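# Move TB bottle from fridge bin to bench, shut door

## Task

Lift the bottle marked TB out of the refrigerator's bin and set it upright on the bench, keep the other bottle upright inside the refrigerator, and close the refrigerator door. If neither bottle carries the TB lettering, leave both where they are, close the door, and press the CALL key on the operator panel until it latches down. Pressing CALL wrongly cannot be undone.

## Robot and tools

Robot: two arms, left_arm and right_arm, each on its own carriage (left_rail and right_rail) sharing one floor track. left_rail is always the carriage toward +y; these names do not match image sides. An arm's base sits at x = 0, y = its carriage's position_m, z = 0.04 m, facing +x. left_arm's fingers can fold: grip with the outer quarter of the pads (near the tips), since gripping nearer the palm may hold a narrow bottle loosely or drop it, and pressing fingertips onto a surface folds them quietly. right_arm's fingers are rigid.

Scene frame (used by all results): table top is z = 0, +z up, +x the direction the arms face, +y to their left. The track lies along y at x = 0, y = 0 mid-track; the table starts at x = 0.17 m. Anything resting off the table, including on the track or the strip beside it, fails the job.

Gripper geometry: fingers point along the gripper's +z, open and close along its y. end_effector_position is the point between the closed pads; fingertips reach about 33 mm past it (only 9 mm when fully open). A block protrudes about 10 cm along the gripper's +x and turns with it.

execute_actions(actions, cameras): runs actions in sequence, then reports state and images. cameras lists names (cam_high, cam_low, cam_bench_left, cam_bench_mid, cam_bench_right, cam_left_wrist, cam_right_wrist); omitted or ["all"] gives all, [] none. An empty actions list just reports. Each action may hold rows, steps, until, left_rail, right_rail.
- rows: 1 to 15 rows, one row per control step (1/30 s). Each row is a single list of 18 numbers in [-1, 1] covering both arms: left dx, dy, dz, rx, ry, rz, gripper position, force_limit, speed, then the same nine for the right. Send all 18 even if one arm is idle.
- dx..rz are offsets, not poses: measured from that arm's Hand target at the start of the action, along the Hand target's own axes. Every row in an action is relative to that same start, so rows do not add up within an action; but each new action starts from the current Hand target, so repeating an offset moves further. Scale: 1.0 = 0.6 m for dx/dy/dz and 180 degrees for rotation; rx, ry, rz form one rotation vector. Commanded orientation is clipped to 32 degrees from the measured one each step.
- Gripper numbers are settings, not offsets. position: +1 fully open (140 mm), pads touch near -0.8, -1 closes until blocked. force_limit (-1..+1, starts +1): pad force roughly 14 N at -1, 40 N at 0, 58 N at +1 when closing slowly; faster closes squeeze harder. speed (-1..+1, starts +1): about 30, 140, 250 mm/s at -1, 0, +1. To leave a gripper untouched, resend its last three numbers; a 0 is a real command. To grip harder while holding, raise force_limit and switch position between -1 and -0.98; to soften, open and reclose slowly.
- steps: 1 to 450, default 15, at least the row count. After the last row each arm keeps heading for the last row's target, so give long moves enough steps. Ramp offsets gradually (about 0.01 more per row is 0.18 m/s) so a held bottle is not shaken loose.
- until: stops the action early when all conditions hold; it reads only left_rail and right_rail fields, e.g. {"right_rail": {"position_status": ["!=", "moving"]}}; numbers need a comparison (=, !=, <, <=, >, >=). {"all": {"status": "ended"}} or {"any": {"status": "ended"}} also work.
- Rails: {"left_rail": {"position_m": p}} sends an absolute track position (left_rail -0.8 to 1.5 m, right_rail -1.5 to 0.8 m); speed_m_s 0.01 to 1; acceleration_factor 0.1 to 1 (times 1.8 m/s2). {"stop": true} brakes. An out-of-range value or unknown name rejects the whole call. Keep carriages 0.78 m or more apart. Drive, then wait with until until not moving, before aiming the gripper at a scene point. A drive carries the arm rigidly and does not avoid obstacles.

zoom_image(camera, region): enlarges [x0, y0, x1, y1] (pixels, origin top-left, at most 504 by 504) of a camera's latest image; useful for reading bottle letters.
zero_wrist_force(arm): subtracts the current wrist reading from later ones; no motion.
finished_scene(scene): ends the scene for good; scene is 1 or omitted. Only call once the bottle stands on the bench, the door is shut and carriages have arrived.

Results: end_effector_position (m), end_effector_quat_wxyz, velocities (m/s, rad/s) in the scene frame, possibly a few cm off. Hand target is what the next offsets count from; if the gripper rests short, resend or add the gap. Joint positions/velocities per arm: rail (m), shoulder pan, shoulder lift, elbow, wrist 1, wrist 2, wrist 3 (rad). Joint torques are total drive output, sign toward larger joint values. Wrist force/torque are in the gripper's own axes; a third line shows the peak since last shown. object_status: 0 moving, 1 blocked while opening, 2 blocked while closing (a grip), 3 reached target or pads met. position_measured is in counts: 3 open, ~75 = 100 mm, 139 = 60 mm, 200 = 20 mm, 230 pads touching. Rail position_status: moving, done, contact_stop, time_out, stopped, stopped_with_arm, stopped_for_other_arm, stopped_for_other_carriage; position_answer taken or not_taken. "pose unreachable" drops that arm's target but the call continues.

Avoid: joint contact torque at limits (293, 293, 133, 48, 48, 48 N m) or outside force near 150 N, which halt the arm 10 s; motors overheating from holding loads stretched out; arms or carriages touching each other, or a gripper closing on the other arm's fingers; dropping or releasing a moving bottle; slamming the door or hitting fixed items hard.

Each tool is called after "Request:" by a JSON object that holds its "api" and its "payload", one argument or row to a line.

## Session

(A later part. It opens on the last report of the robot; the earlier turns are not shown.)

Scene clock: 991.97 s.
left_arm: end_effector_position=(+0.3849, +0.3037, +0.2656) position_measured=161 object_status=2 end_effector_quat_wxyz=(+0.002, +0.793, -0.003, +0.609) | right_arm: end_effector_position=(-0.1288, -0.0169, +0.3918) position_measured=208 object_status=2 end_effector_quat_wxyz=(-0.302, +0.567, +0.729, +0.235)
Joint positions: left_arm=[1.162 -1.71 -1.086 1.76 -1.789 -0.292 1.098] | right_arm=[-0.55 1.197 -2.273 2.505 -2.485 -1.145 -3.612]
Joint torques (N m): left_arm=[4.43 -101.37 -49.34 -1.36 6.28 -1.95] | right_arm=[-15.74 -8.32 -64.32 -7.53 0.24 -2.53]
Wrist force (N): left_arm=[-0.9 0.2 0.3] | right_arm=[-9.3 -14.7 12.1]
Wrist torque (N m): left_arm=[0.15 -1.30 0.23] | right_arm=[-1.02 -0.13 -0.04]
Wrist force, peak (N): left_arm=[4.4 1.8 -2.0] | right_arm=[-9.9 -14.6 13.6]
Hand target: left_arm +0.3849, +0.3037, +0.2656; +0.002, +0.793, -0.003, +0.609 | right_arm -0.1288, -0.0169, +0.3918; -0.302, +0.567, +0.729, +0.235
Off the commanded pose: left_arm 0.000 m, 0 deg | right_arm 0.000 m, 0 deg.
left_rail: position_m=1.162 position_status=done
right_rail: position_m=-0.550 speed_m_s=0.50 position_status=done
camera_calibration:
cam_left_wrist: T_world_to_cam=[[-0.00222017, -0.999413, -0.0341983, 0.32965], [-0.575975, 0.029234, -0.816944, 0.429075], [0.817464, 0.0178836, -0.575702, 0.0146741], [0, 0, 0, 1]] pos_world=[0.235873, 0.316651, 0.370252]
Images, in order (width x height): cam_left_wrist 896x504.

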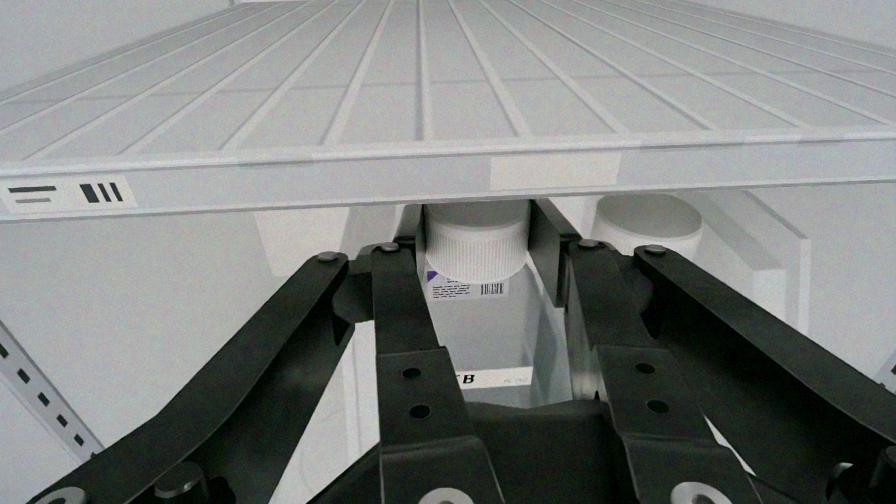

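Request:
{"api": "execute_actions", "payload": {
  "actions": [
    {"rows":[[0.0034,0,-0.0072,0,0.0111,0,-1,0,-1,0,0,0,0,0,0,-1,-0.6,-1],[0.0067,0,-0.0144,0,0.0222,0,-1,0,-1,0,0,0,0,0,0,-1,-0.6,-1],[0.01,0,-0.0216,0,0.0333,0,-1,0,-1,0,0,0,0,0,0,-1,-0.6,-1],[0.0134,0,-0.0288,0,0.0444,0,-1,0,-1,0,0,0,0,0,0,-1,-0.6,-1],[0.0167,0,-0.036,0,0.0556,0,-1,0,-1,0,0,0,0,0,0,-1,-0.6,-1]],"steps":45}
  ],
  "cameras": ["cam_left_wrist","cam_right_wrist"]
}}

Scene clock: 1034.30 s.
left_arm: end_effector_position=(+0.3666, +0.3038, +0.2809) position_measured=161 object_status=2 end_effector_quat_wxyz=(+0.003, +0.737, -0.003, +0.676) end_effector_velocity=(+0.000, +0.001, +0.001) end_effector_angular_velocity=(+0.001, +0.000, +0.002) | right_arm: end_effector_position=(-0.1288, -0.0169, +0.3918) position_measured=208 object_status=2 end_effector_quat_wxyz=(-0.302, +0.567, +0.729, +0.235)
Joint positions: left_arm=[1.162 -1.744 -1.031 1.646 -1.105 -0.186 0.482] | right_arm=[-0.55 1.197 -2.273 2.505 -2.485 -1.145 -3.612]
Joint velocities: left_arm=[0 0.001 0 -0.002 0.005 -0.002 -0.002] | right_arm=[within noise]
Joint torques (N m): left_arm=[7.17 -75.6 -46.97 1.03 -0.01 -2.06] | right_arm=[-16.45 -6.55 -63.62 -7.91 0.55 -2.64]
Wrist force (N): left_arm=[-0.9 -0.2 -0.3] | right_arm=[-9.0 -14.6 12.6]
Wrist torque (N m): left_arm=[0.09 -1.39 0.30] | right_arm=[-1.01 -0.19 -0.04]
Wrist force, peak (N): left_arm=[-0.5 0.0 3.0] | right_arm=[-9.1 -14.9 12.8]
Hand target: left_arm +0.3666, +0.3038, +0.2809; +0.003, +0.737, -0.003, +0.676 | right_arm -0.1288, -0.0169, +0.3918; -0.302, +0.567, +0.729, +0.235
Off the commanded pose: left_arm 0.000 m, 0 deg | right_arm 0.000 m, 0 deg.
left_rail: position_m=1.162 position_status=done
right_rail: position_m=-0.550 speed_m_s=0.50 position_status=done
camera_calibration:
cam_left_wrist: T_world_to_cam=[[0.00339952, -0.99946, -0.0326877, 0.327803], [-0.425509, 0.0281353, -0.904517, 0.400779], [0.904948, 0.0169838, -0.425183, -0.035699], [0, 0, 0, 1]] pos_world=[0.201726, 0.316956, 0.358048]
cam_right_wrist: T_world_to_cam=[[0.960772, 0.274912, 0.036601, 0.117365], [0.267606, -0.884295, -0.382635, 0.160233], [-0.0728247, 0.377419, -0.923174, 0.542159], [0, 0, 0, 1]] pos_world=[-0.116158, -0.0951928, 0.557523]
Images, in order (width x height): cam_left_wrist 896x504, cam_right_wrist 896x504.

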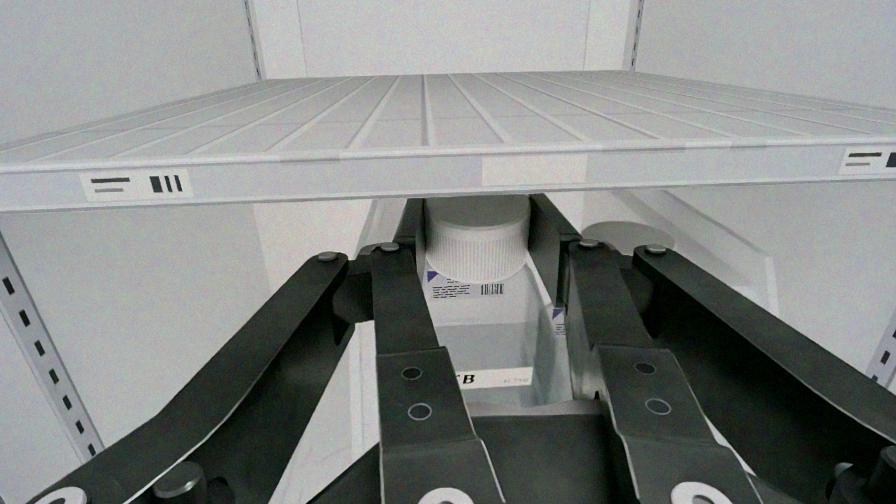

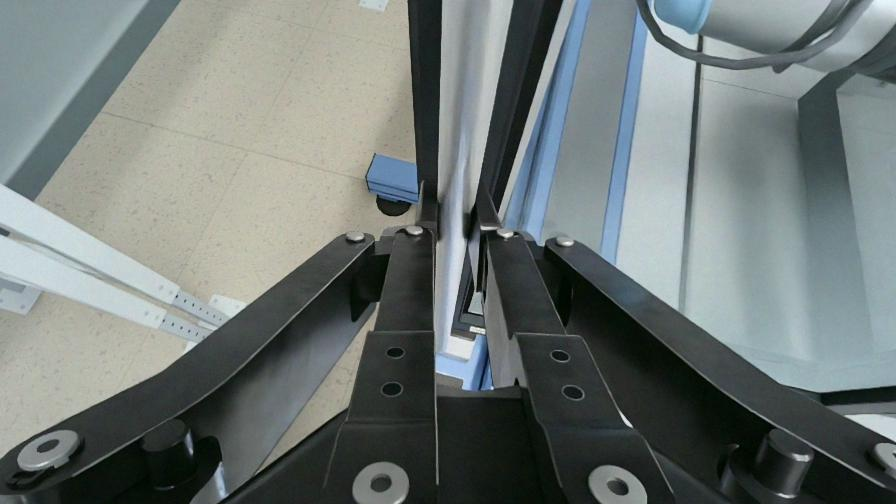

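Request:
{"api": "execute_actions", "payload": {
  "actions": [
    {"rows":[[-0.0022,0,-0.0063,0,0.0111,0,-1,0,-1,0,0,0,0,0,0,-1,-0.6,-1],[-0.0044,0,-0.0125,0,0.0222,0,-1,0,-1,0,0,0,0,0,0,-1,-0.6,-1],[-0.0067,0,-0.0188,0,0.0333,0,-1,0,-1,0,0,0,0,0,0,-1,-0.6,-1],[-0.0089,0,-0.025,0,0.0444,0,-1,0,-1,0,0,0,0,0,0,-1,-0.6,-1],[-0.0111,0,-0.0313,0,0.0556,0,-1,0,-1,0,0,0,0,0,0,-1,-0.6,-1]],"steps":45}
  ],
  "cameras": ["cam_left_wrist"]
}}

Scene clock: 1048.17 s.
left_arm: end_effector_position=(+0.3473, +0.3040, +0.2759) position_measured=161 object_status=2 end_effector_quat_wxyz=(+0.003, +0.676, -0.003, +0.737) | right_arm: end_effector_position=(-0.1288, -0.0169, +0.3918) position_measured=208 object_status=2 end_effector_quat_wxyz=(-0.302, +0.567, +0.729, +0.235)
Joint positions: left_arm=[1.162 -1.766 -0.831 1.421 -0.156 -0.207 -0.426] | right_arm=[-0.55 1.197 -2.273 2.505 -2.485 -1.145 -3.612]
Joint torques (N m): left_arm=[12.48 -87.37 -43.13 6.71 -3.81 -2.23] | right_arm=[-17.83 -5.62 -64.44 -7.73 0.44 -2.88]
Wrist force (N): left_arm=[-1.0 -0.1 -0.7] | right_arm=[-9.3 -14.4 12.5]
Wrist torque (N m): left_arm=[0.14 -1.51 0.30] | right_arm=[-0.96 -0.14 -0.04]
Wrist force, peak (N): left_arm=[-2.3 -0.2 -2.1] | right_arm=[-9.5 -14.9 12.6]
Hand target: left_arm +0.3473, +0.3040, +0.2759; +0.003, +0.675, -0.003, +0.737 | right_arm -0.1288, -0.0169, +0.3918; -0.302, +0.567, +0.729, +0.235
Off the commanded pose: left_arm 0.000 m, 0 deg | right_arm 0.000 m, 0 deg.
left_rail: position_m=1.162 position_status=done
right_rail: position_m=-0.550 speed_m_s=0.50 position_status=done
camera_calibration:
cam_left_wrist: T_world_to_cam=[[0.00936529, -0.999498, -0.0302568, 0.325081], [-0.262804, 0.0267343, -0.964479, 0.348556], [0.964804, 0.0169842, -0.262422, -0.0860464], [0, 0, 0, 1]] pos_world=[0.171575, 0.317061, 0.32343]
Images, in order (width x height): cam_left_wrist 896x504.

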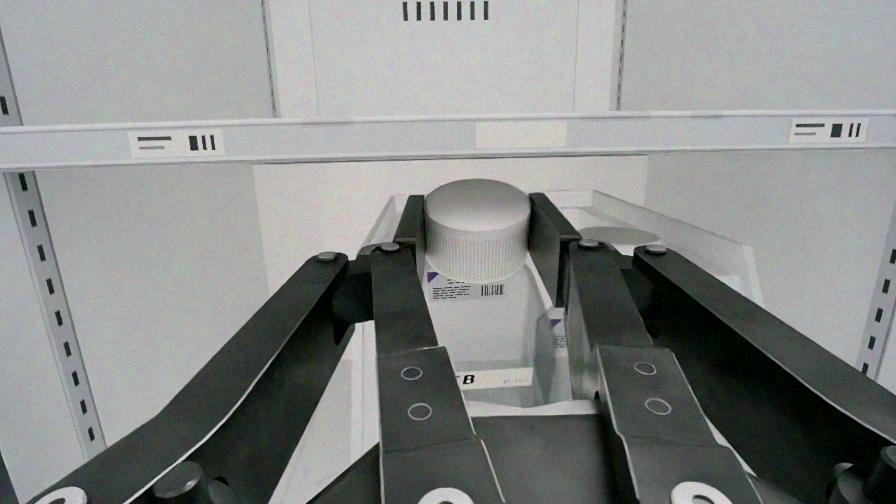

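Request:
{"api": "execute_actions", "payload": {
  "actions": [
    {"rows":[[-0.002,0,-0.006,0,0.0111,0,-1,0,-1,0,0,0,0,0,0,-1,-0.6,-1],[-0.004,0,-0.012,0,0.0222,0,-1,0,-1,0,0,0,0,0,0,-1,-0.6,-1],[-0.006,0,-0.018,0,0.0333,0,-1,0,-1,0,0,0,0,0,0,-1,-0.6,-1],[-0.008,0,-0.024,0,0.0444,0,-1,0,-1,0,0,0,0,0,0,-1,-0.6,-1],[-0.0101,0,-0.03,0,0.0556,0,-1,0,-1,0,0,0,0,0,0,-1,-0.6,-1]],"steps":45}
  ],
  "cameras": ["cam_left_wrist","cam_right_wrist","cam_high"]
}}

Scene clock: 1057.63 s.
left_arm: end_effector_position=(+0.3299, +0.3041, +0.2683) position_measured=161 object_status=2 end_effector_quat_wxyz=(+0.003, +0.609, -0.002, +0.794) | right_arm: end_effector_position=(-0.1288, -0.0169, +0.3918) position_measured=208 object_status=2 end_effector_quat_wxyz=(-0.302, +0.567, +0.729, +0.235)
Joint positions: left_arm=[1.162 -1.775 -0.666 1.323 0.287 -0.326 -0.918] | right_arm=[-0.55 1.197 -2.273 2.505 -2.485 -1.145 -3.612]
Joint torques (N m): left_arm=[14.02 -93.56 -39.01 8.17 -5.39 -2.13] | right_arm=[-18.25 -4.22 -63.97 -7.95 -0.01 -2.61]
Wrist force (N): left_arm=[-1.0 0.3 -1.2] | right_arm=[-9.2 -14.5 12.4]
Wrist torque (N m): left_arm=[0.23 -1.47 0.29] | right_arm=[-0.98 -0.16 -0.04]
Wrist force, peak (N): left_arm=[-1.2 0.4 -2.0] | right_arm=[-9.4 -14.8 12.7]
Hand target: left_arm +0.3299, +0.3041, +0.2683; +0.003, +0.609, -0.002, +0.794 | right_arm -0.1288, -0.0169, +0.3918; -0.302, +0.567, +0.729, +0.235
Off the commanded pose: left_arm 0.000 m, 0 deg | right_arm 0.000 m, 0 deg.
left_rail: position_m=1.162 position_status=done
right_rail: position_m=-0.550 speed_m_s=0.50 position_status=done
camera_calibration:
cam_left_wrist: T_world_to_cam=[[0.0141345, -0.999541, -0.0268118, 0.322639], [-0.0899619, 0.0254345, -0.99562, 0.288255], [0.995845, 0.0164846, -0.0895611, -0.127788], [0, 0, 0, 1]] pos_world=[0.148629, 0.317266, 0.284198]
cam_right_wrist: T_world_to_cam=[[0.960772, 0.274912, 0.036601, 0.117365], [0.267606, -0.884295, -0.382635, 0.160233], [-0.0728247, 0.377419, -0.923174, 0.542159], [0, 0, 0, 1]] pos_world=[-0.116158, -0.0951928, 0.557523]
Images, in order (width x height): cam_high 896x504, cam_left_wrist 896x504, cam_right_wrist 896x504.

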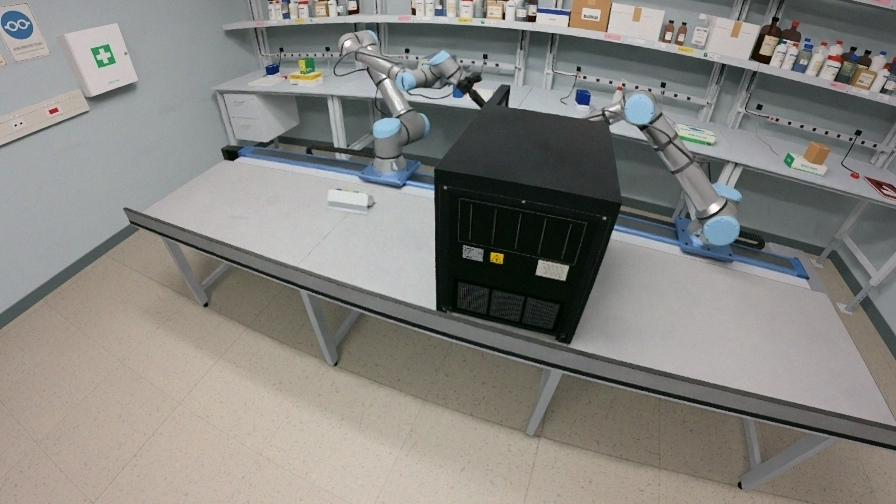

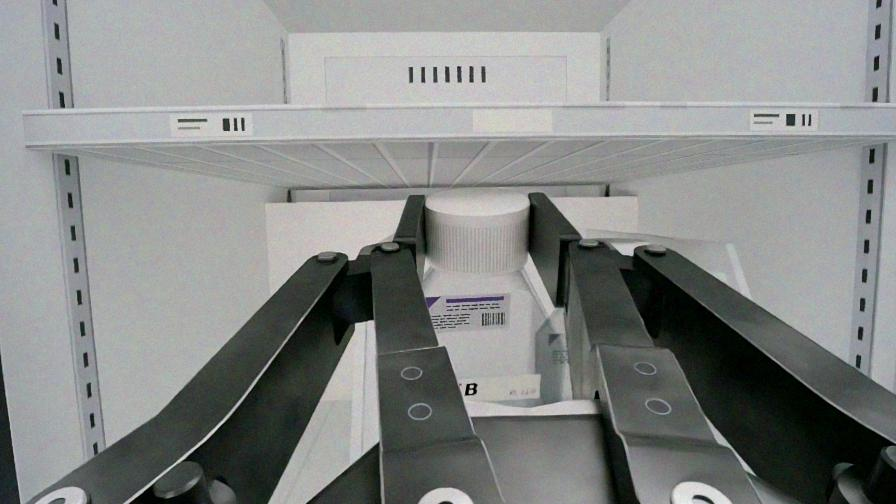

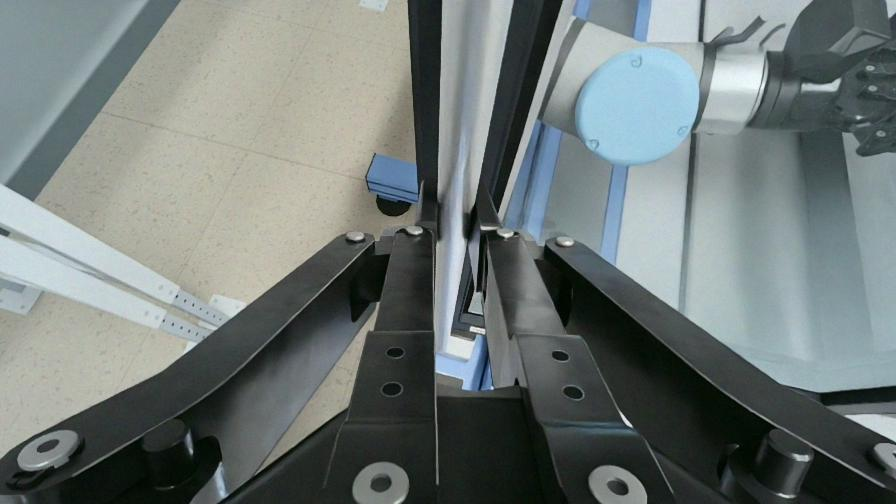

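Request:
{"api": "execute_actions", "payload": {
  "actions": [
    {"rows":[[-0.0015,0,-0.0072,0,0.0111,0,-1,0,-1,0,0,0,0,0,0,-1,-0.6,-1],[-0.003,0,-0.0144,0,0.0222,0,-1,0,-1,0,0,0,0,0,0,-1,-0.6,-1],[-0.0045,0,-0.0216,0,0.0333,0,-1,0,-1,0,0,0,0,0,0,-1,-0.6,-1],[-0.006,0,-0.0288,0,0.0444,0,-1,0,-1,0,0,0,0,0,0,-1,-0.6,-1],[-0.0075,0,-0.036,0,0.0556,0,-1,0,-1,0,0,0,0,0,0,-1,-0.6,-1]],"steps":45}
  ],
  "cameras": ["cam_left_wrist"]
}}

Request:
{"api": "zoom_image", "payload": {
  "camera": "cam_left_wrist",
  "region": [340, 120, 640, 420]
}}

Scene clock: 1071.53 s.
left_arm: end_effector_position=(+0.3102, +0.3043, +0.2583) position_measured=161 object_status=2 end_effector_quat_wxyz=(+0.003, +0.537, -0.002, +0.844) | right_arm: end_effector_position=(-0.1288, -0.0169, +0.3918) position_measured=208 object_status=2 end_effector_quat_wxyz=(-0.302, +0.567, +0.729, +0.235)
Joint positions: left_arm=[1.162 -1.774 -0.55 1.28 0.447 -0.476 -1.134] | right_arm=[-0.55 1.197 -2.273 2.505 -2.485 -1.145 -3.612]
Joint torques (N m): left_arm=[12.73 -95.23 -36.23 8.63 -5.59 -1.98] | right_arm=[-14.89 -4.15 -62.86 -7.71 -0.31 -2.73]
Wrist force (N): left_arm=[-0.6 0.7 -1.6] | right_arm=[-9.1 -14.6 12.5]
Wrist torque (N m): left_arm=[0.34 -1.58 0.28] | right_arm=[-0.98 -0.18 -0.04]
Wrist force, peak (N): left_arm=[-2.8 0.9 -2.8] | right_arm=[-9.5 -14.9 12.4]
Hand target: left_arm +0.3102, +0.3043, +0.2583; +0.003, +0.537, -0.002, +0.844 | right_arm -0.1288, -0.0169, +0.3918; -0.302, +0.567, +0.729, +0.235
Off the commanded pose: left_arm 0.000 m, 0 deg | right_arm 0.000 m, 0 deg.
left_rail: position_m=1.162 position_status=done
right_rail: position_m=-0.550 speed_m_s=0.50 position_status=done
camera_calibration:
cam_left_wrist: T_world_to_cam=[[0.0184615, -0.999575, -0.0225514, 0.320426], [0.0844837, 0.0240342, -0.996135, 0.223097], [0.996254, 0.016485, 0.0848915, -0.154261], [0, 0, 0, 1]] pos_world=[0.12892, 0.317471, 0.242557]
Images, in order (width x height): cam_left_wrist 896x504.

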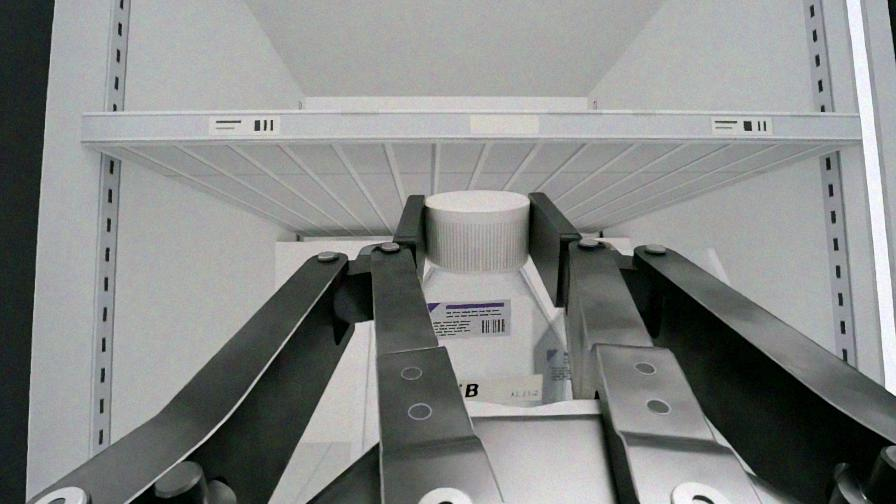

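Scaled by 1.680 from the camera's 896x504 image, which has a finer 1280x720 frame.

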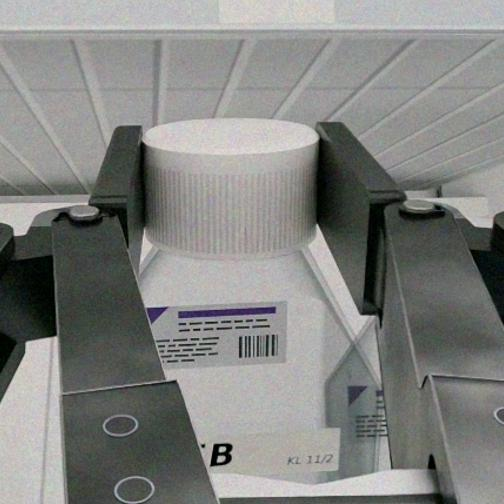

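Request:
{"api": "execute_actions", "payload": {
  "actions": [
    {"rows":[[0.008,0,-0.0022,0,0,0,-1,0,-1,0,0,0,0,0,0,-1,-0.6,-1],[0.016,0,-0.0043,0,0,0,-1,0,-1,0,0,0,0,0,0,-1,-0.6,-1],[0.024,0,-0.0064,0,0,0,-1,0,-1,0,0,0,0,0,0,-1,-0.6,-1],[0.032,0,-0.0086,0,0,0,-1,0,-1,0,0,0,0,0,0,-1,-0.6,-1]],"steps":30},
    {"rows":[[0.008,0,-0.0022,0,0,0,-1,0,-1,0,0,0,0,0,0,-1,-0.6,-1],[0.016,0,-0.0043,0,0,0,-1,0,-1,0,0,0,0,0,0,-1,-0.6,-1],[0.024,0,-0.0064,0,0,0,-1,0,-1,0,0,0,0,0,0,-1,-0.6,-1],[0.032,0,-0.0086,0,0,0,-1,0,-1,0,0,0,0,0,0,-1,-0.6,-1]],"steps":40}
  ],
  "cameras": ["cam_left_wrist"]
}}

Scene clock: 1086.17 s.
left_arm: end_effector_position=(+0.2846, +0.3045, +0.2887) position_measured=161 object_status=2 end_effector_quat_wxyz=(+0.003, +0.537, -0.002, +0.844) | right_arm: end_effector_position=(-0.1288, -0.0169, +0.3918) position_measured=208 object_status=2 end_effector_quat_wxyz=(-0.302, +0.567, +0.729, +0.235)
Joint positions: left_arm=[1.162 -1.804 -0.594 1.292 0.427 -0.488 -1.075] | right_arm=[-0.55 1.197 -2.273 2.505 -2.485 -1.145 -3.612]
Joint torques (N m): left_arm=[-13.31 -122.31 -25.52 2.77 -5.5 1.83] | right_arm=[-14.54 -2.28 -62.82 -8.02 -0.38 -2.16]
Wrist force (N): left_arm=[-1.6 0.9 0.4] | right_arm=[-9.2 -15.1 12.6]
Wrist torque (N m): left_arm=[0.23 -1.37 0.01] | right_arm=[-0.99 -0.14 -0.04]
Wrist force, peak (N): left_arm=[-4.1 1.6 0.7] | right_arm=[-9.2 -15.2 12.8]
Hand target: left_arm +0.2846, +0.3045, +0.2887; +0.003, +0.537, -0.002, +0.844 | right_arm -0.1288, -0.0169, +0.3918; -0.302, +0.567, +0.729, +0.235
Off the commanded pose: left_arm 0.000 m, 0 deg | right_arm 0.000 m, 0 deg.
left_rail: position_m=1.162 position_status=done
right_rail: position_m=-0.550 speed_m_s=0.50 position_status=done
camera_calibration:
cam_left_wrist: T_world_to_cam=[[0.0184615, -0.999575, -0.0225514, 0.321784], [0.0844837, 0.0240342, -0.996135, 0.255538], [0.996254, 0.016485, 0.0848915, -0.131341], [0, 0, 0, 1]] pos_world=[0.10332, 0.317671, 0.272957]
Images, in order (width x height): cam_left_wrist 896x504.

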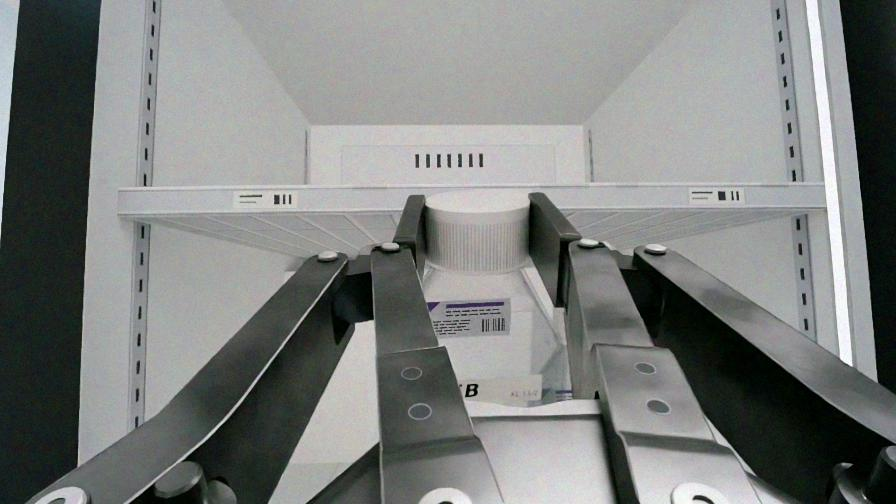

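Request:
{"api": "execute_actions", "payload": {
  "actions": [
    {"rows":[[0.002,0,-0.004,0,0,0,-1,0,-1,0,0,0,0,0,0,-1,-0.6,-1],[0.0056,0,-0.0121,0,0,0,-1,0,-1,0,0,0,0,0,0,-1,-0.6,-1]],"steps":20},
    {"rows":[[0.008,0,-0.0022,0,0,0,-1,0,-1,0,0,0,0,0,0,-1,-0.6,-1],[0.016,0,-0.0043,0,0,0,-1,0,-1,0,0,0,0,0,0,-1,-0.6,-1],[0.024,0,-0.0064,0,0,0,-1,0,-1,0,0,0,0,0,0,-1,-0.6,-1],[0.032,0,-0.0086,0,0,0,-1,0,-1,0,0,0,0,0,0,-1,-0.6,-1]],"steps":25},
    {"rows":[[0.008,0,-0.0022,0,0,0,-1,0,-1,0,0,0,0,0,0,-1,-0.6,-1],[0.016,0,-0.0043,0,0,0,-1,0,-1,0,0,0,0,0,0,-1,-0.6,-1],[0.024,0,-0.0064,0,0,0,-1,0,-1,0,0,0,0,0,0,-1,-0.6,-1],[0.032,0,-0.0086,0,0,0,-1,0,-1,0,0,0,0,0,0,-1,-0.6,-1]],"steps":25},
    {"rows":[[0.008,0,-0.0022,0,0,0,-1,0,-1,0,0,0,0,0,0,-1,-0.6,-1],[0.016,0,-0.0043,0,0,0,-1,0,-1,0,0,0,0,0,0,-1,-0.6,-1],[0.024,0,-0.0064,0,0,0,-1,0,-1,0,0,0,0,0,0,-1,-0.6,-1],[0.032,0,-0.0086,0,0,0,-1,0,-1,0,0,0,0,0,0,-1,-0.6,-1]],"steps":40}
  ],
  "cameras": ["cam_left_wrist"]
}}

Request:
{"api": "zoom_image", "payload": {
  "camera": "cam_left_wrist",
  "region": [340, 120, 640, 420]
}}

Scene clock: 1110.90 s.
left_arm: end_effector_position=(+0.2382, +0.3049, +0.3343) position_measured=161 object_status=2 end_effector_quat_wxyz=(+0.003, +0.537, -0.002, +0.844) | right_arm: end_effector_position=(-0.1288, -0.0169, +0.3918) position_measured=208 object_status=2 end_effector_quat_wxyz=(-0.302, +0.567, +0.729, +0.235)
Joint positions: left_arm=[1.162 -1.857 -0.655 1.299 0.395 -0.514 -0.976] | right_arm=[-0.55 1.197 -2.273 2.505 -2.485 -1.145 -3.612]
Joint torques (N m): left_arm=[-8.92 -125.94 -32.87 3.02 -5.85 2.38] | right_arm=[-12.51 -2.21 -62.17 -7.89 -0.46 -1.86]
Wrist force (N): left_arm=[-1.3 2.6 -1.6] | right_arm=[-9.1 -14.7 12.1]
Wrist torque (N m): left_arm=[0.18 -1.56 -0.30] | right_arm=[-0.98 -0.16 -0.04]
Wrist force, peak (N): left_arm=[-4.3 1.3 1.1] | right_arm=[-9.1 -15.2 13.1]
Hand target: left_arm +0.2382, +0.3048, +0.3344; +0.003, +0.537, -0.002, +0.844 | right_arm -0.1288, -0.0169, +0.3918; -0.302, +0.567, +0.729, +0.235
Off the commanded pose: left_arm 0.000 m, 0 deg | right_arm 0.000 m, 0 deg.
left_rail: position_m=1.162 position_status=done
right_rail: position_m=-0.550 speed_m_s=0.50 position_status=done
camera_calibration:
cam_left_wrist: T_world_to_cam=[[0.0184615, -0.999575, -0.0225514, 0.324069], [0.0844837, 0.0240342, -0.996135, 0.304872], [0.996254, 0.016485, 0.0848915, -0.0889929], [0, 0, 0, 1]] pos_world=[0.05692, 0.318071, 0.318557]
Images, in order (width x height): cam_left_wrist 896x504.

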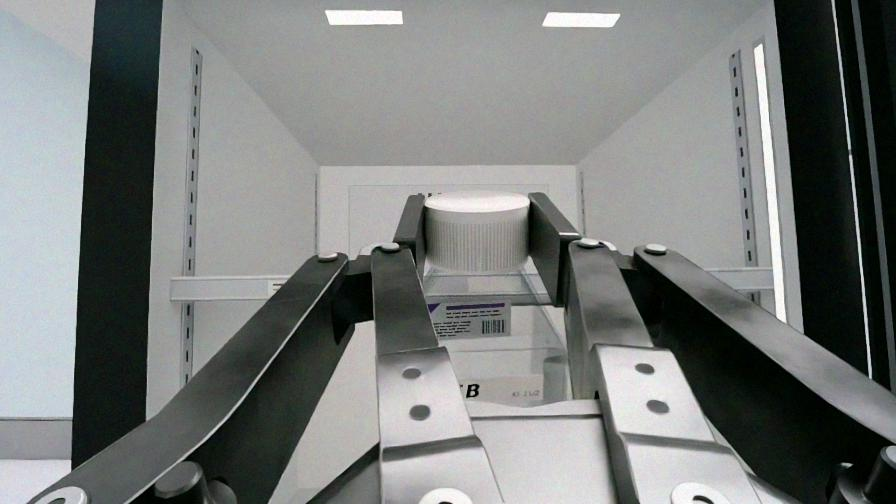

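Scaled by 1.680 from the camera's 896x504 image, which has a finer 1280x720 frame.

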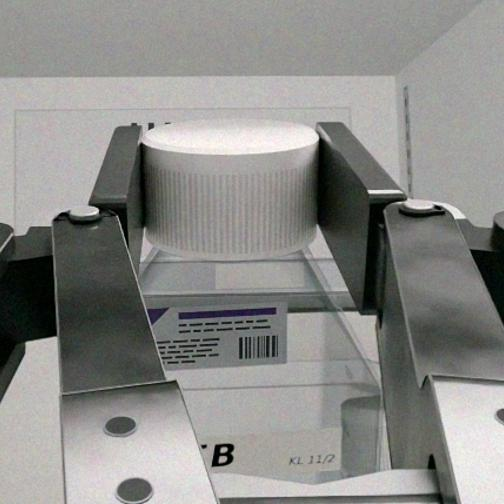

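Request:
{"api": "execute_actions", "payload": {
  "actions": [
    {"rows":[[0.004,0,-0.009,0,0,0,-1,0,-1,0,0,0,0,0,0,-1,-0.6,-1],[0.008,0,-0.018,0,0,0,-1,0,-1,0,0,0,0,0,0,-1,-0.6,-1],[0.0125,0,-0.027,0,0,0,-1,0,-1,0,0,0,0,0,0,-1,-0.6,-1],[0.0168,0,-0.036,0,0,0,-1,0,-1,0,0,0,0,0,0,-1,-0.6,-1],[0.0211,0,-0.0453,0,0,0,-1,0,-1,0,0,0,0,0,0,-1,-0.6,-1]],"steps":20},
    {"rows":[[0.004,0,-0.009,0,0,0,-1,0,-1,0,0,0,0,0,0,-1,-0.6,-1],[0.008,0,-0.018,0,0,0,-1,0,-1,0,0,0,0,0,0,-1,-0.6,-1],[0.0125,0,-0.027,0,0,0,-1,0,-1,0,0,0,0,0,0,-1,-0.6,-1],[0.0168,0,-0.036,0,0,0,-1,0,-1,0,0,0,0,0,0,-1,-0.6,-1],[0.0211,0,-0.0453,0,0,0,-1,0,-1,0,0,0,0,0,0,-1,-0.6,-1]],"steps":18},
    {"rows":[[0.004,0,-0.009,0,0,0,-1,0,-1,0,0,0,0,0,0,-1,-0.6,-1],[0.008,0,-0.018,0,0,0,-1,0,-1,0,0,0,0,0,0,-1,-0.6,-1],[0.0125,0,-0.027,0,0,0,-1,0,-1,0,0,0,0,0,0,-1,-0.6,-1],[0.0168,0,-0.036,0,0,0,-1,0,-1,0,0,0,0,0,0,-1,-0.6,-1],[0.0211,0,-0.0453,0,0,0,-1,0,-1,0,0,0,0,0,0,-1,-0.6,-1]],"steps":18},
    {"rows":[[0.004,0,-0.009,0,0,0,-1,0,-1,0,0,0,0,0,0,-1,-0.6,-1],[0.008,0,-0.018,0,0,0,-1,0,-1,0,0,0,0,0,0,-1,-0.6,-1],[0.0125,0,-0.027,0,0,0,-1,0,-1,0,0,0,0,0,0,-1,-0.6,-1],[0.0168,0,-0.036,0,0,0,-1,0,-1,0,0,0,0,0,0,-1,-0.6,-1],[0.0211,0,-0.0453,0,0,0,-1,0,-1,0,0,0,0,0,0,-1,-0.6,-1]],"steps":18},
    {"rows":[[0.004,0,-0.009,0,0,0,-1,0,-1,0,0,0,0,0,0,-1,-0.6,-1],[0.008,0,-0.018,0,0,0,-1,0,-1,0,0,0,0,0,0,-1,-0.6,-1],[0.0125,0,-0.027,0,0,0,-1,0,-1,0,0,0,0,0,0,-1,-0.6,-1],[0.0168,0,-0.036,0,0,0,-1,0,-1,0,0,0,0,0,0,-1,-0.6,-1],[0.0211,0,-0.0453,0,0,0,-1,0,-1,0,0,0,0,0,0,-1,-0.6,-1]],"steps":35}
  ],
  "cameras": ["cam_left_wrist","cam_bench_left"]
}}

Scene clock: 1133.63 s.
left_arm: end_effector_position=(+0.0883, +0.3060, +0.3342) position_measured=161 object_status=2 end_effector_quat_wxyz=(+0.003, +0.537, -0.002, +0.844) | right_arm: end_effector_position=(-0.1288, -0.0169, +0.3918) position_measured=208 object_status=2 end_effector_quat_wxyz=(-0.302, +0.567, +0.729, +0.235)
Joint positions: left_arm=[1.162 -2.022 -0.662 1.27 0.22 -0.612 -0.728] | right_arm=[-0.55 1.197 -2.273 2.505 -2.485 -1.145 -3.612]
Joint torques (N m): left_arm=[-10.35 -95.77 -40.42 2.52 -4.7 1.85] | right_arm=[-11.6 -0.92 -62.66 -8.49 -0.65 -1.4]
Wrist force (N): left_arm=[-0.4 0.5 -2.0] | right_arm=[-9.0 -14.6 12.2]
Wrist torque (N m): left_arm=[0.25 -1.54 0.04] | right_arm=[-1.01 -0.19 -0.04]
Wrist force, peak (N): left_arm=[0.1 0.6 -4.1] | right_arm=[-9.1 -15.2 12.5]
Hand target: left_arm +0.0883, +0.3060, +0.3342; +0.003, +0.537, -0.002, +0.844 | right_arm -0.1288, -0.0169, +0.3918; -0.302, +0.567, +0.729, +0.235
Off the commanded pose: left_arm 0.000 m, 0 deg | right_arm 0.000 m, 0 deg.
left_rail: position_m=1.162 position_status=done
right_rail: position_m=-0.550 speed_m_s=0.50 position_status=done
camera_calibration:
cam_left_wrist: T_world_to_cam=[[0.0184615, -0.999575, -0.0225514, 0.327931], [0.0844837, 0.0240342, -0.996135, 0.317311], [0.996254, 0.016485, 0.0848915, 0.0603444], [0, 0, 0, 1]] pos_world=[-0.09298, 0.319171, 0.318357]
Images, in order (width x height): cam_bench_left 896x504, cam_left_wrist 896x504.

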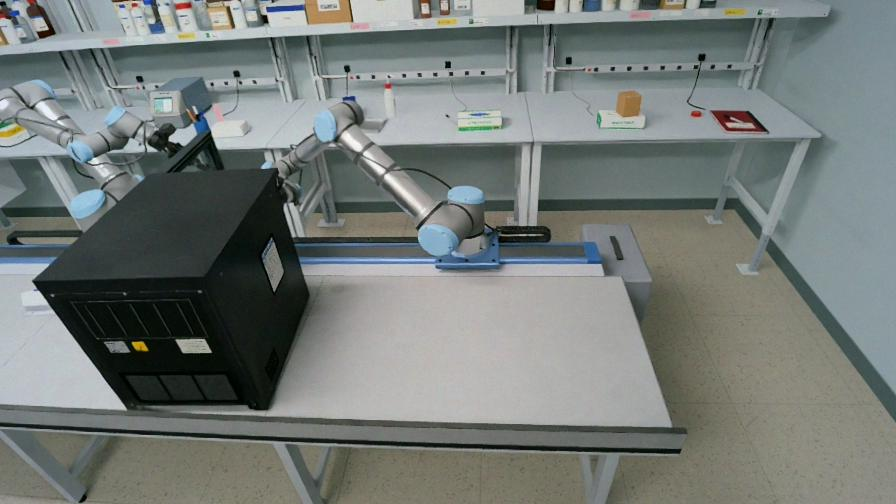

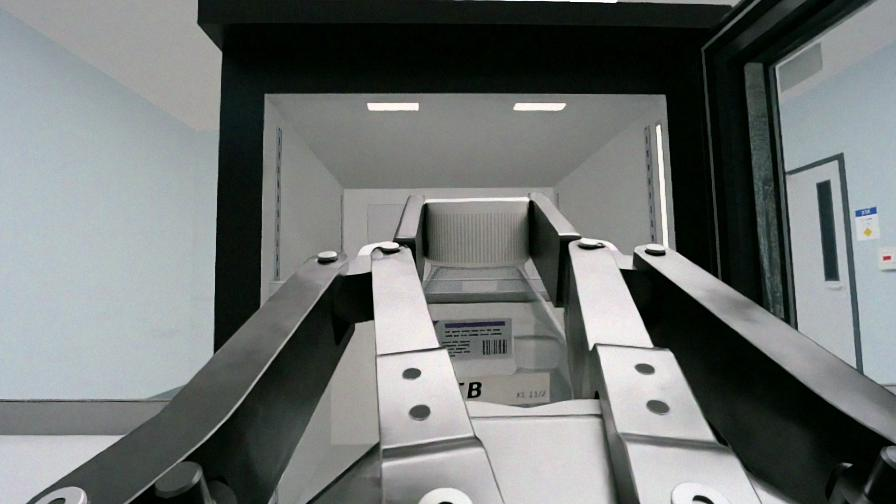

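Request:
{"api": "execute_actions", "payload": {
  "actions": [
    {"rows":[[0.0,0,-0.01,0,-0.0111,0,-1,0,-1,0,0,0,0,0,0,-1,-0.6,-1],[0.0,0,-0.02,0,-0.0222,0,-1,0,-1,0,0,0,0,0,0,-1,-0.6,-1],[0.0,0,-0.03,0,-0.0333,0,-1,0,-1,0,0,0,0,0,0,-1,-0.6,-1],[0.0,0,-0.04,0,-0.0444,0,-1,0,-1,0,0,0,0,0,0,-1,-0.6,-1],[0.0,0,-0.05,0,-0.0556,0,-1,0,-1,0,0,0,0,0,0,-1,-0.6,-1]],"steps":25},
    {"rows":[[0.0,0,-0.01,0,-0.0111,0,-1,0,-1,0,0,0,0,0,0,-1,-0.6,-1],[0.0,0,-0.02,0,-0.0222,0,-1,0,-1,0,0,0,0,0,0,-1,-0.6,-1],[0.0,0,-0.03,0,-0.0333,0,-1,0,-1,0,0,0,0,0,0,-1,-0.6,-1],[0.0,0,-0.04,0,-0.0444,0,-1,0,-1,0,0,0,0,0,0,-1,-0.6,-1],[0.0,0,-0.05,0,-0.0556,0,-1,0,-1,0,0,0,0,0,0,-1,-0.6,-1]],"steps":25},
    {"rows":[[0.0,0,-0.01,0,-0.0111,0,-1,0,-1,0,0,0,0,0,0,-1,-0.6,-1],[0.0,0,-0.02,0,-0.0222,0,-1,0,-1,0,0,0,0,0,0,-1,-0.6,-1],[0.0,0,-0.03,0,-0.0333,0,-1,0,-1,0,0,0,0,0,0,-1,-0.6,-1],[0.0,0,-0.04,0,-0.0444,0,-1,0,-1,0,0,0,0,0,0,-1,-0.6,-1],[0.0,0,-0.05,0,-0.0556,0,-1,0,-1,0,0,0,0,0,0,-1,-0.6,-1]],"steps":25},
    {"rows":[[0.0,0,-0.01,0,-0.0111,0,-1,0,-1,0,0,0,0,0,0,-1,-0.6,-1],[0.0,0,-0.02,0,-0.0222,0,-1,0,-1,0,0,0,0,0,0,-1,-0.6,-1],[0.0,0,-0.03,0,-0.0333,0,-1,0,-1,0,0,0,0,0,0,-1,-0.6,-1],[0.0,0,-0.04,0,-0.0444,0,-1,0,-1,0,0,0,0,0,0,-1,-0.6,-1],[0.0,0,-0.05,0,-0.0556,0,-1,0,-1,0,0,0,0,0,0,-1,-0.6,-1]],"steps":45}
  ],
  "cameras": ["cam_left_wrist","cam_right_wrist"]
}}

Scene clock: 1155.30 s.
left_arm: end_effector_position=(-0.0276, +0.3069, +0.3137) position_measured=161 object_status=2 end_effector_quat_wxyz=(+0.002, +0.793, -0.003, +0.609) | right_arm: end_effector_position=(-0.1288, -0.0169, +0.3918) position_measured=208 object_status=2 end_effector_quat_wxyz=(-0.302, +0.567, +0.729, +0.235)
Joint positions: left_arm=[1.162 -2.157 -1.001 1.41 -0.865 -0.628 0.378] | right_arm=[-0.55 1.197 -2.273 2.505 -2.485 -1.145 -3.612]
Joint torques (N m): left_arm=[-10.22 -111.06 -37.34 -3.31 -0.44 2.1] | right_arm=[-7.34 2.75 -62.09 -8.31 -1 -1.04]
Wrist force (N): left_arm=[-0.9 0.2 0.5] | right_arm=[-9.1 -14.4 12.6]
Wrist torque (N m): left_arm=[0.15 -1.11 0.05] | right_arm=[-0.97 -0.19 -0.04]
Wrist force, peak (N): left_arm=[-3.9 0.6 2.4] | right_arm=[-9.4 -14.9 12.5]
Hand target: left_arm -0.0276, +0.3069, +0.3137; +0.002, +0.793, -0.003, +0.609 | right_arm -0.1288, -0.0169, +0.3918; -0.302, +0.567, +0.729, +0.235
Off the commanded pose: left_arm 0.000 m, 0 deg | right_arm 0.000 m, 0 deg.
left_rail: position_m=1.162 position_status=done
right_rail: position_m=-0.550 speed_m_s=0.50 position_status=done
camera_calibration:
cam_left_wrist: T_world_to_cam=[[-0.00230187, -0.999414, -0.0341407, 0.333536], [-0.575973, 0.029234, -0.816946, 0.230606], [0.817466, 0.0177836, -0.575703, 0.379487], [0, 0, 0, 1]] pos_world=[-0.176627, 0.319851, 0.418252]
cam_right_wrist: T_world_to_cam=[[0.960772, 0.274912, 0.036601, 0.117365], [0.267606, -0.884295, -0.382635, 0.160233], [-0.0728247, 0.377419, -0.923174, 0.542159], [0, 0, 0, 1]] pos_world=[-0.116158, -0.0951928, 0.557523]
Images, in order (width x height): cam_left_wrist 896x504, cam_right_wrist 896x504.

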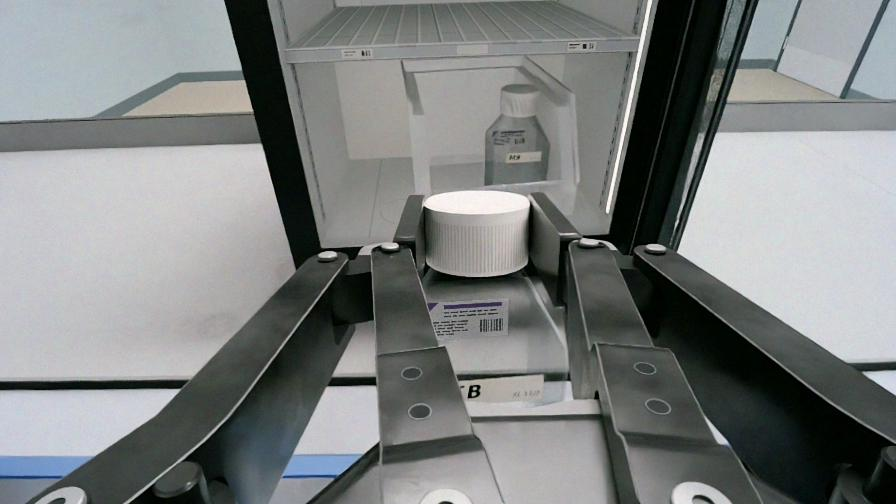

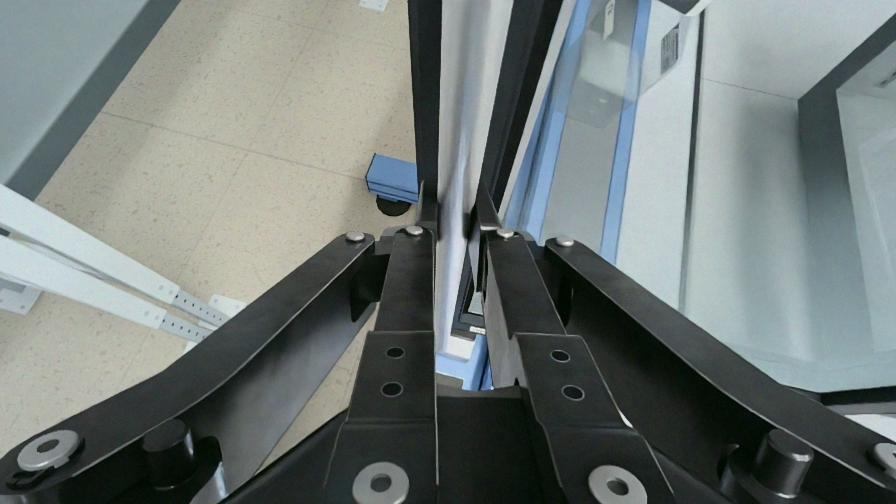

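Request:
{"api": "execute_actions", "payload": {
  "actions": [
    {"left_rail":{"position_m":1.45,"speed_m_s":0.2,"acceleration_factor":0.15},"steps":10},
    {"steps":200,"until":{"left_rail":{"position_status":["!=","moving"]}}}
  ],
  "cameras": ["cam_left_wrist","cam_bench_left"]
}}

Scene clock: 1165.40 s.
left_arm: end_effector_position=(-0.0276, +0.5948, +0.3137) position_measured=161 object_status=2 end_effector_quat_wxyz=(+0.002, +0.793, -0.003, +0.609) | right_arm: end_effector_position=(-0.1288, -0.0169, +0.3918) position_measured=208 object_status=2 end_effector_quat_wxyz=(-0.302, +0.567, +0.729, +0.235)
Joint positions: left_arm=[1.45 -2.157 -1.001 1.41 -0.865 -0.628 0.378] | right_arm=[-0.55 1.197 -2.273 2.505 -2.485 -1.145 -3.612]
Joint torques (N m): left_arm=[-6.95 -108.7 -40.55 1.25 0.12 1.8] | right_arm=[-4.62 1.35 -61.83 -8.01 -1.08 -0.87]
Wrist force (N): left_arm=[-1.0 0.3 0.3] | right_arm=[-9.0 -14.3 12.5]
Wrist torque (N m): left_arm=[0.17 -1.09 0.05] | right_arm=[-0.94 -0.21 -0.04]
Wrist force, peak (N): left_arm=[-0.8 1.4 0.4] | right_arm=[-9.3 -14.9 12.6]
Hand target: left_arm -0.0276, +0.5948, +0.3137; +0.002, +0.793, -0.003, +0.609 | right_arm -0.1288, -0.0169, +0.3918; -0.302, +0.567, +0.729, +0.235
Tool commands: left_gripper/position=-1.0 left_gripper/force_limit=+0.0 left_gripper/speed=-1.0 right_gripper/position=-1.0 right_gripper/force_limit=-0.6 right_gripper/speed=-1.0
Off the commanded pose: left_arm 0.000 m, 0 deg | right_arm 0.000 m, 0 deg.
left_rail: position_m=1.450 speed_m_s=0.20 position_status=done
right_rail: position_m=-0.550 speed_m_s=0.50 position_status=done
camera_calibration:
cam_left_wrist: T_world_to_cam=[[-0.00230187, -0.999414, -0.0341407, 0.621268], [-0.575973, 0.029234, -0.816946, 0.22219], [0.817466, 0.0177836, -0.575703, 0.374367], [0, 0, 0, 1]] pos_world=[-0.176627, 0.607751, 0.418252]
Images, in order (width x height): cam_bench_left 896x504, cam_left_wrist 896x504.

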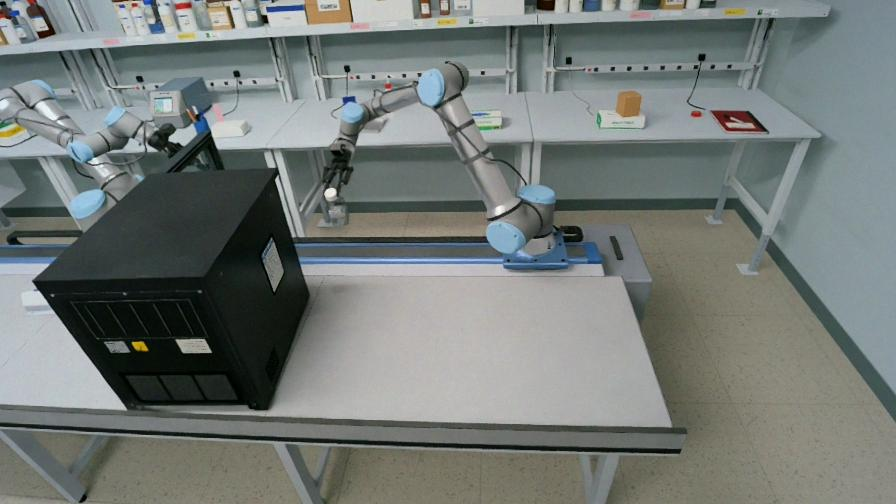

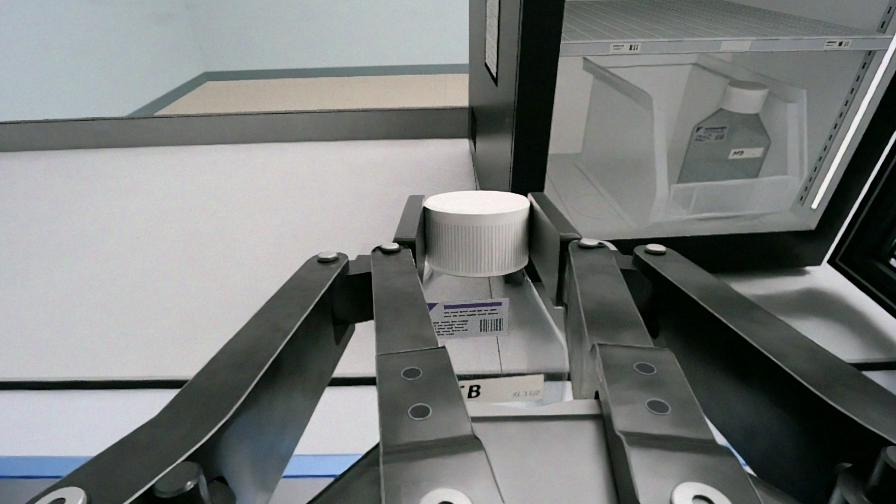

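Request:
{"api": "execute_actions", "payload": {
  "actions": [
    {"rows":[[0,-0.005,0,0,0,0,-1,0,-1,0,0,0,0,0,0,-1,-0.6,-1],[0,-0.012,0,0,0,0,-1,0,-1,0,0,0,0,0,0,-1,-0.6,-1],[0,-0.02,0,0,0,0,-1,0,-1,0,0,0,0,0,0,-1,-0.6,-1],[0,-0.028,0,0,0,0,-1,0,-1,0,0,0,0,0,0,-1,-0.6,-1],[0,-0.036,0,0,0,0,-1,0,-1,0,0,0,0,0,0,-1,-0.6,-1],[0,-0.044,0,0,0,0,-1,0,-1,0,0,0,0,0,0,-1,-0.6,-1],[0,-0.052,0,0,0,0,-1,0,-1,0,0,0,0,0,0,-1,-0.6,-1],[0,-0.06,0,0,0,0,-1,0,-1,0,0,0,0,0,0,-1,-0.6,-1],[0,-0.068,0,0,0,0,-1,0,-1,0,0,0,0,0,0,-1,-0.6,-1],[0,-0.076,0,0,0,0,-1,0,-1,0,0,0,0,0,0,-1,-0.6,-1],[0,-0.084,0,0,0,0,-1,0,-1,0,0,0,0,0,0,-1,-0.6,-1],[0,-0.092,0,0,0,0,-1,0,-1,0,0,0,0,0,0,-1,-0.6,-1],[0,-0.1,0,0,0,0,-1,0,-1,0,0,0,0,0,0,-1,-0.6,-1],[0,-0.108,0,0,0,0,-1,0,-1,0,0,0,0,0,0,-1,-0.6,-1],[0,-0.116,0,0,0,0,-1,0,-1,0,0,0,0,0,0,-1,-0.6,-1]],"steps":15},
    {"rows":[[0,-0.008,0,0,0,0,-1,0,-1,0,0,0,0,0,0,-1,-0.6,-1],[0,-0.016,0,0,0,0,-1,0,-1,0,0,0,0,0,0,-1,-0.6,-1],[0,-0.024,0,0,0,0,-1,0,-1,0,0,0,0,0,0,-1,-0.6,-1],[0,-0.032,0,0,0,0,-1,0,-1,0,0,0,0,0,0,-1,-0.6,-1],[0,-0.04,0,0,0,0,-1,0,-1,0,0,0,0,0,0,-1,-0.6,-1],[0,-0.048,0,0,0,0,-1,0,-1,0,0,0,0,0,0,-1,-0.6,-1],[0,-0.056,0,0,0,0,-1,0,-1,0,0,0,0,0,0,-1,-0.6,-1],[0,-0.064,0,0,0,0,-1,0,-1,0,0,0,0,0,0,-1,-0.6,-1],[0,-0.072,0,0,0,0,-1,0,-1,0,0,0,0,0,0,-1,-0.6,-1],[0,-0.08,0,0,0,0,-1,0,-1,0,0,0,0,0,0,-1,-0.6,-1],[0,-0.088,0,0,0,0,-1,0,-1,0,0,0,0,0,0,-1,-0.6,-1],[0,-0.096,0,0,0,0,-1,0,-1,0,0,0,0,0,0,-1,-0.6,-1],[0,-0.104,0,0,0,0,-1,0,-1,0,0,0,0,0,0,-1,-0.6,-1],[0,-0.112,0,0,0,0,-1,0,-1,0,0,0,0,0,0,-1,-0.6,-1],[0,-0.12,0,0,0,0,-1,0,-1,0,0,0,0,0,0,-1,-0.6,-1]],"steps":15},
    {"rows":[[0,-0.008,0,0,0,0,-1,0,-1,0,0,0,0,0,0,-1,-0.6,-1],[0,-0.016,0,0,0,0,-1,0,-1,0,0,0,0,0,0,-1,-0.6,-1],[0,-0.024,0,0,0,0,-1,0,-1,0,0,0,0,0,0,-1,-0.6,-1],[0,-0.032,0,0,0,0,-1,0,-1,0,0,0,0,0,0,-1,-0.6,-1],[0,-0.04,0,0,0,0,-1,0,-1,0,0,0,0,0,0,-1,-0.6,-1],[0,-0.048,0,0,0,0,-1,0,-1,0,0,0,0,0,0,-1,-0.6,-1],[0,-0.056,0,0,0,0,-1,0,-1,0,0,0,0,0,0,-1,-0.6,-1],[0,-0.064,0,0,0,0,-1,0,-1,0,0,0,0,0,0,-1,-0.6,-1],[0,-0.072,0,0,0,0,-1,0,-1,0,0,0,0,0,0,-1,-0.6,-1],[0,-0.08,0,0,0,0,-1,0,-1,0,0,0,0,0,0,-1,-0.6,-1],[0,-0.088,0,0,0,0,-1,0,-1,0,0,0,0,0,0,-1,-0.6,-1],[0,-0.096,0,0,0,0,-1,0,-1,0,0,0,0,0,0,-1,-0.6,-1],[0,-0.104,0,0,0,0,-1,0,-1,0,0,0,0,0,0,-1,-0.6,-1],[0,-0.112,0,0,0,0,-1,0,-1,0,0,0,0,0,0,-1,-0.6,-1],[0,-0.12,0,0,0,0,-1,0,-1,0,0,0,0,0,0,-1,-0.6,-1]],"steps":15},
    {"rows":[[0,-0.008,0,0,0,0,-1,0,-1,0,0,0,0,0,0,-1,-0.6,-1],[0,-0.016,0,0,0,0,-1,0,-1,0,0,0,0,0,0,-1,-0.6,-1],[0,-0.024,0,0,0,0,-1,0,-1,0,0,0,0,0,0,-1,-0.6,-1],[0,-0.032,0,0,0,0,-1,0,-1,0,0,0,0,0,0,-1,-0.6,-1],[0,-0.04,0,0,0,0,-1,0,-1,0,0,0,0,0,0,-1,-0.6,-1],[0,-0.048,0,0,0,0,-1,0,-1,0,0,0,0,0,0,-1,-0.6,-1],[0,-0.056,0,0,0,0,-1,0,-1,0,0,0,0,0,0,-1,-0.6,-1],[0,-0.064,0,0,0,0,-1,0,-1,0,0,0,0,0,0,-1,-0.6,-1],[0,-0.072,0,0,0,0,-1,0,-1,0,0,0,0,0,0,-1,-0.6,-1],[0,-0.08,0,0,0,0,-1,0,-1,0,0,0,0,0,0,-1,-0.6,-1],[0,-0.088,0,0,0,0,-1,0,-1,0,0,0,0,0,0,-1,-0.6,-1],[0,-0.096,0,0,0,0,-1,0,-1,0,0,0,0,0,0,-1,-0.6,-1],[0,-0.102,0,0,0,0,-1,0,-1,0,0,0,0,0,0,-1,-0.6,-1],[0,-0.106,0,0,0,0,-1,0,-1,0,0,0,0,0,0,-1,-0.6,-1],[0,-0.108,0,0,0,0,-1,0,-1,0,0,0,0,0,0,-1,-0.6,-1]],"steps":35}
  ],
  "cameras": ["cam_left_wrist","cam_bench_left"]
}}

Scene clock: 1222.83 s.
left_arm: end_effector_position=(-0.0254, +0.8732, +0.3137) position_measured=161 object_status=2 end_effector_quat_wxyz=(+0.002, +0.793, -0.003, +0.609) | right_arm: end_effector_position=(-0.1288, -0.0169, +0.3918) position_measured=208 object_status=2 end_effector_quat_wxyz=(-0.302, +0.567, +0.729, +0.235)
Joint positions: left_arm=[1.45 -2.385 -1.361 1.926 -0.92 -0.838 0.243] | right_arm=[-0.55 1.197 -2.273 2.505 -2.485 -1.145 -3.612]
Joint torques (N m): left_arm=[-12.24 -72.3 -32.26 4.13 -0.72 -1.86] | right_arm=[-2.39 4.09 -61.69 -8.52 -0.87 -0.37]
Wrist force (N): left_arm=[-1.1 0.1 0.6] | right_arm=[-9.3 -14.7 12.4]
Wrist torque (N m): left_arm=[0.13 -1.07 0.25] | right_arm=[-1.02 -0.16 -0.05]
Wrist force, peak (N): left_arm=[-1.2 2.0 0.5] | right_arm=[-9.2 -14.9 12.6]
Hand target: left_arm -0.0254, +0.8733, +0.3137; +0.002, +0.793, -0.003, +0.609 | right_arm -0.1288, -0.0169, +0.3918; -0.302, +0.567, +0.729, +0.235
Off the commanded pose: left_arm 0.000 m, 0 deg | right_arm 0.000 m, 0 deg.
left_rail: position_m=1.450 speed_m_s=0.20 position_status=done
right_rail: position_m=-0.550 speed_m_s=0.50 position_status=done
camera_calibration:
cam_left_wrist: T_world_to_cam=[[-0.00230187, -0.999414, -0.0341407, 0.89951], [-0.575973, 0.029234, -0.816946, 0.215318], [0.817466, 0.0177836, -0.575703, 0.367618], [0, 0, 0, 1]] pos_world=[-0.174427, 0.886151, 0.418252]
Images, in order (width x height): cam_bench_left 896x504, cam_left_wrist 896x504.

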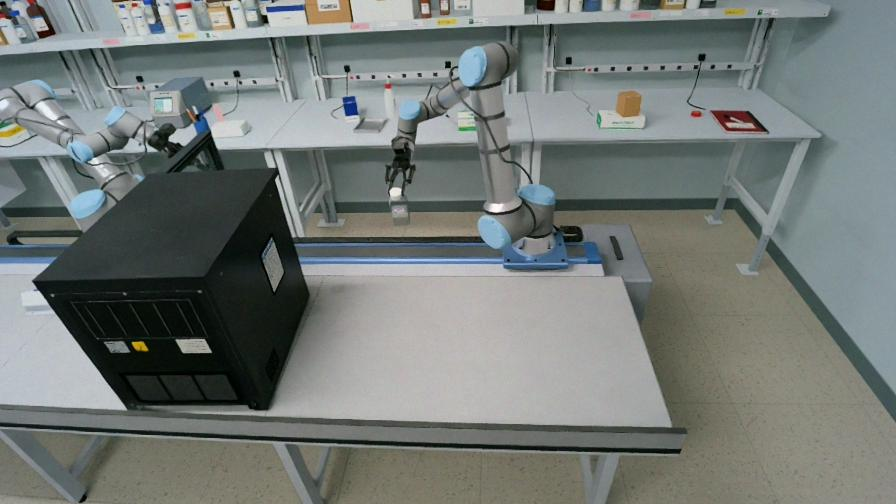

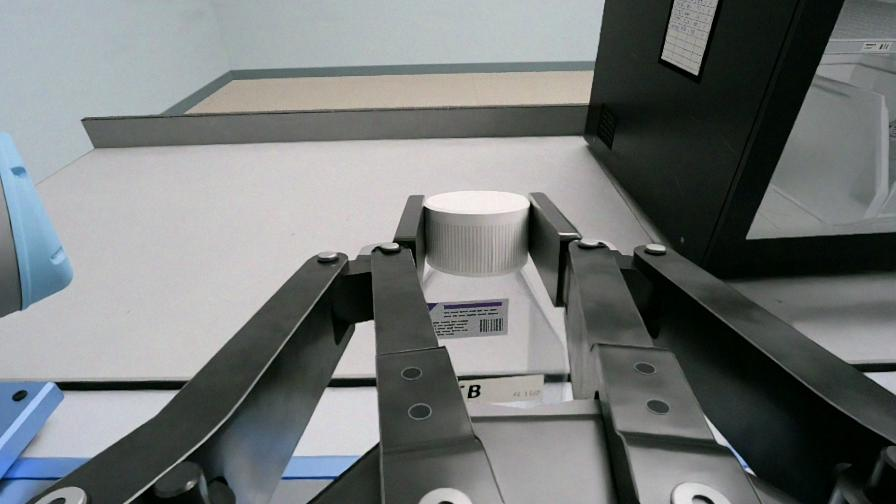

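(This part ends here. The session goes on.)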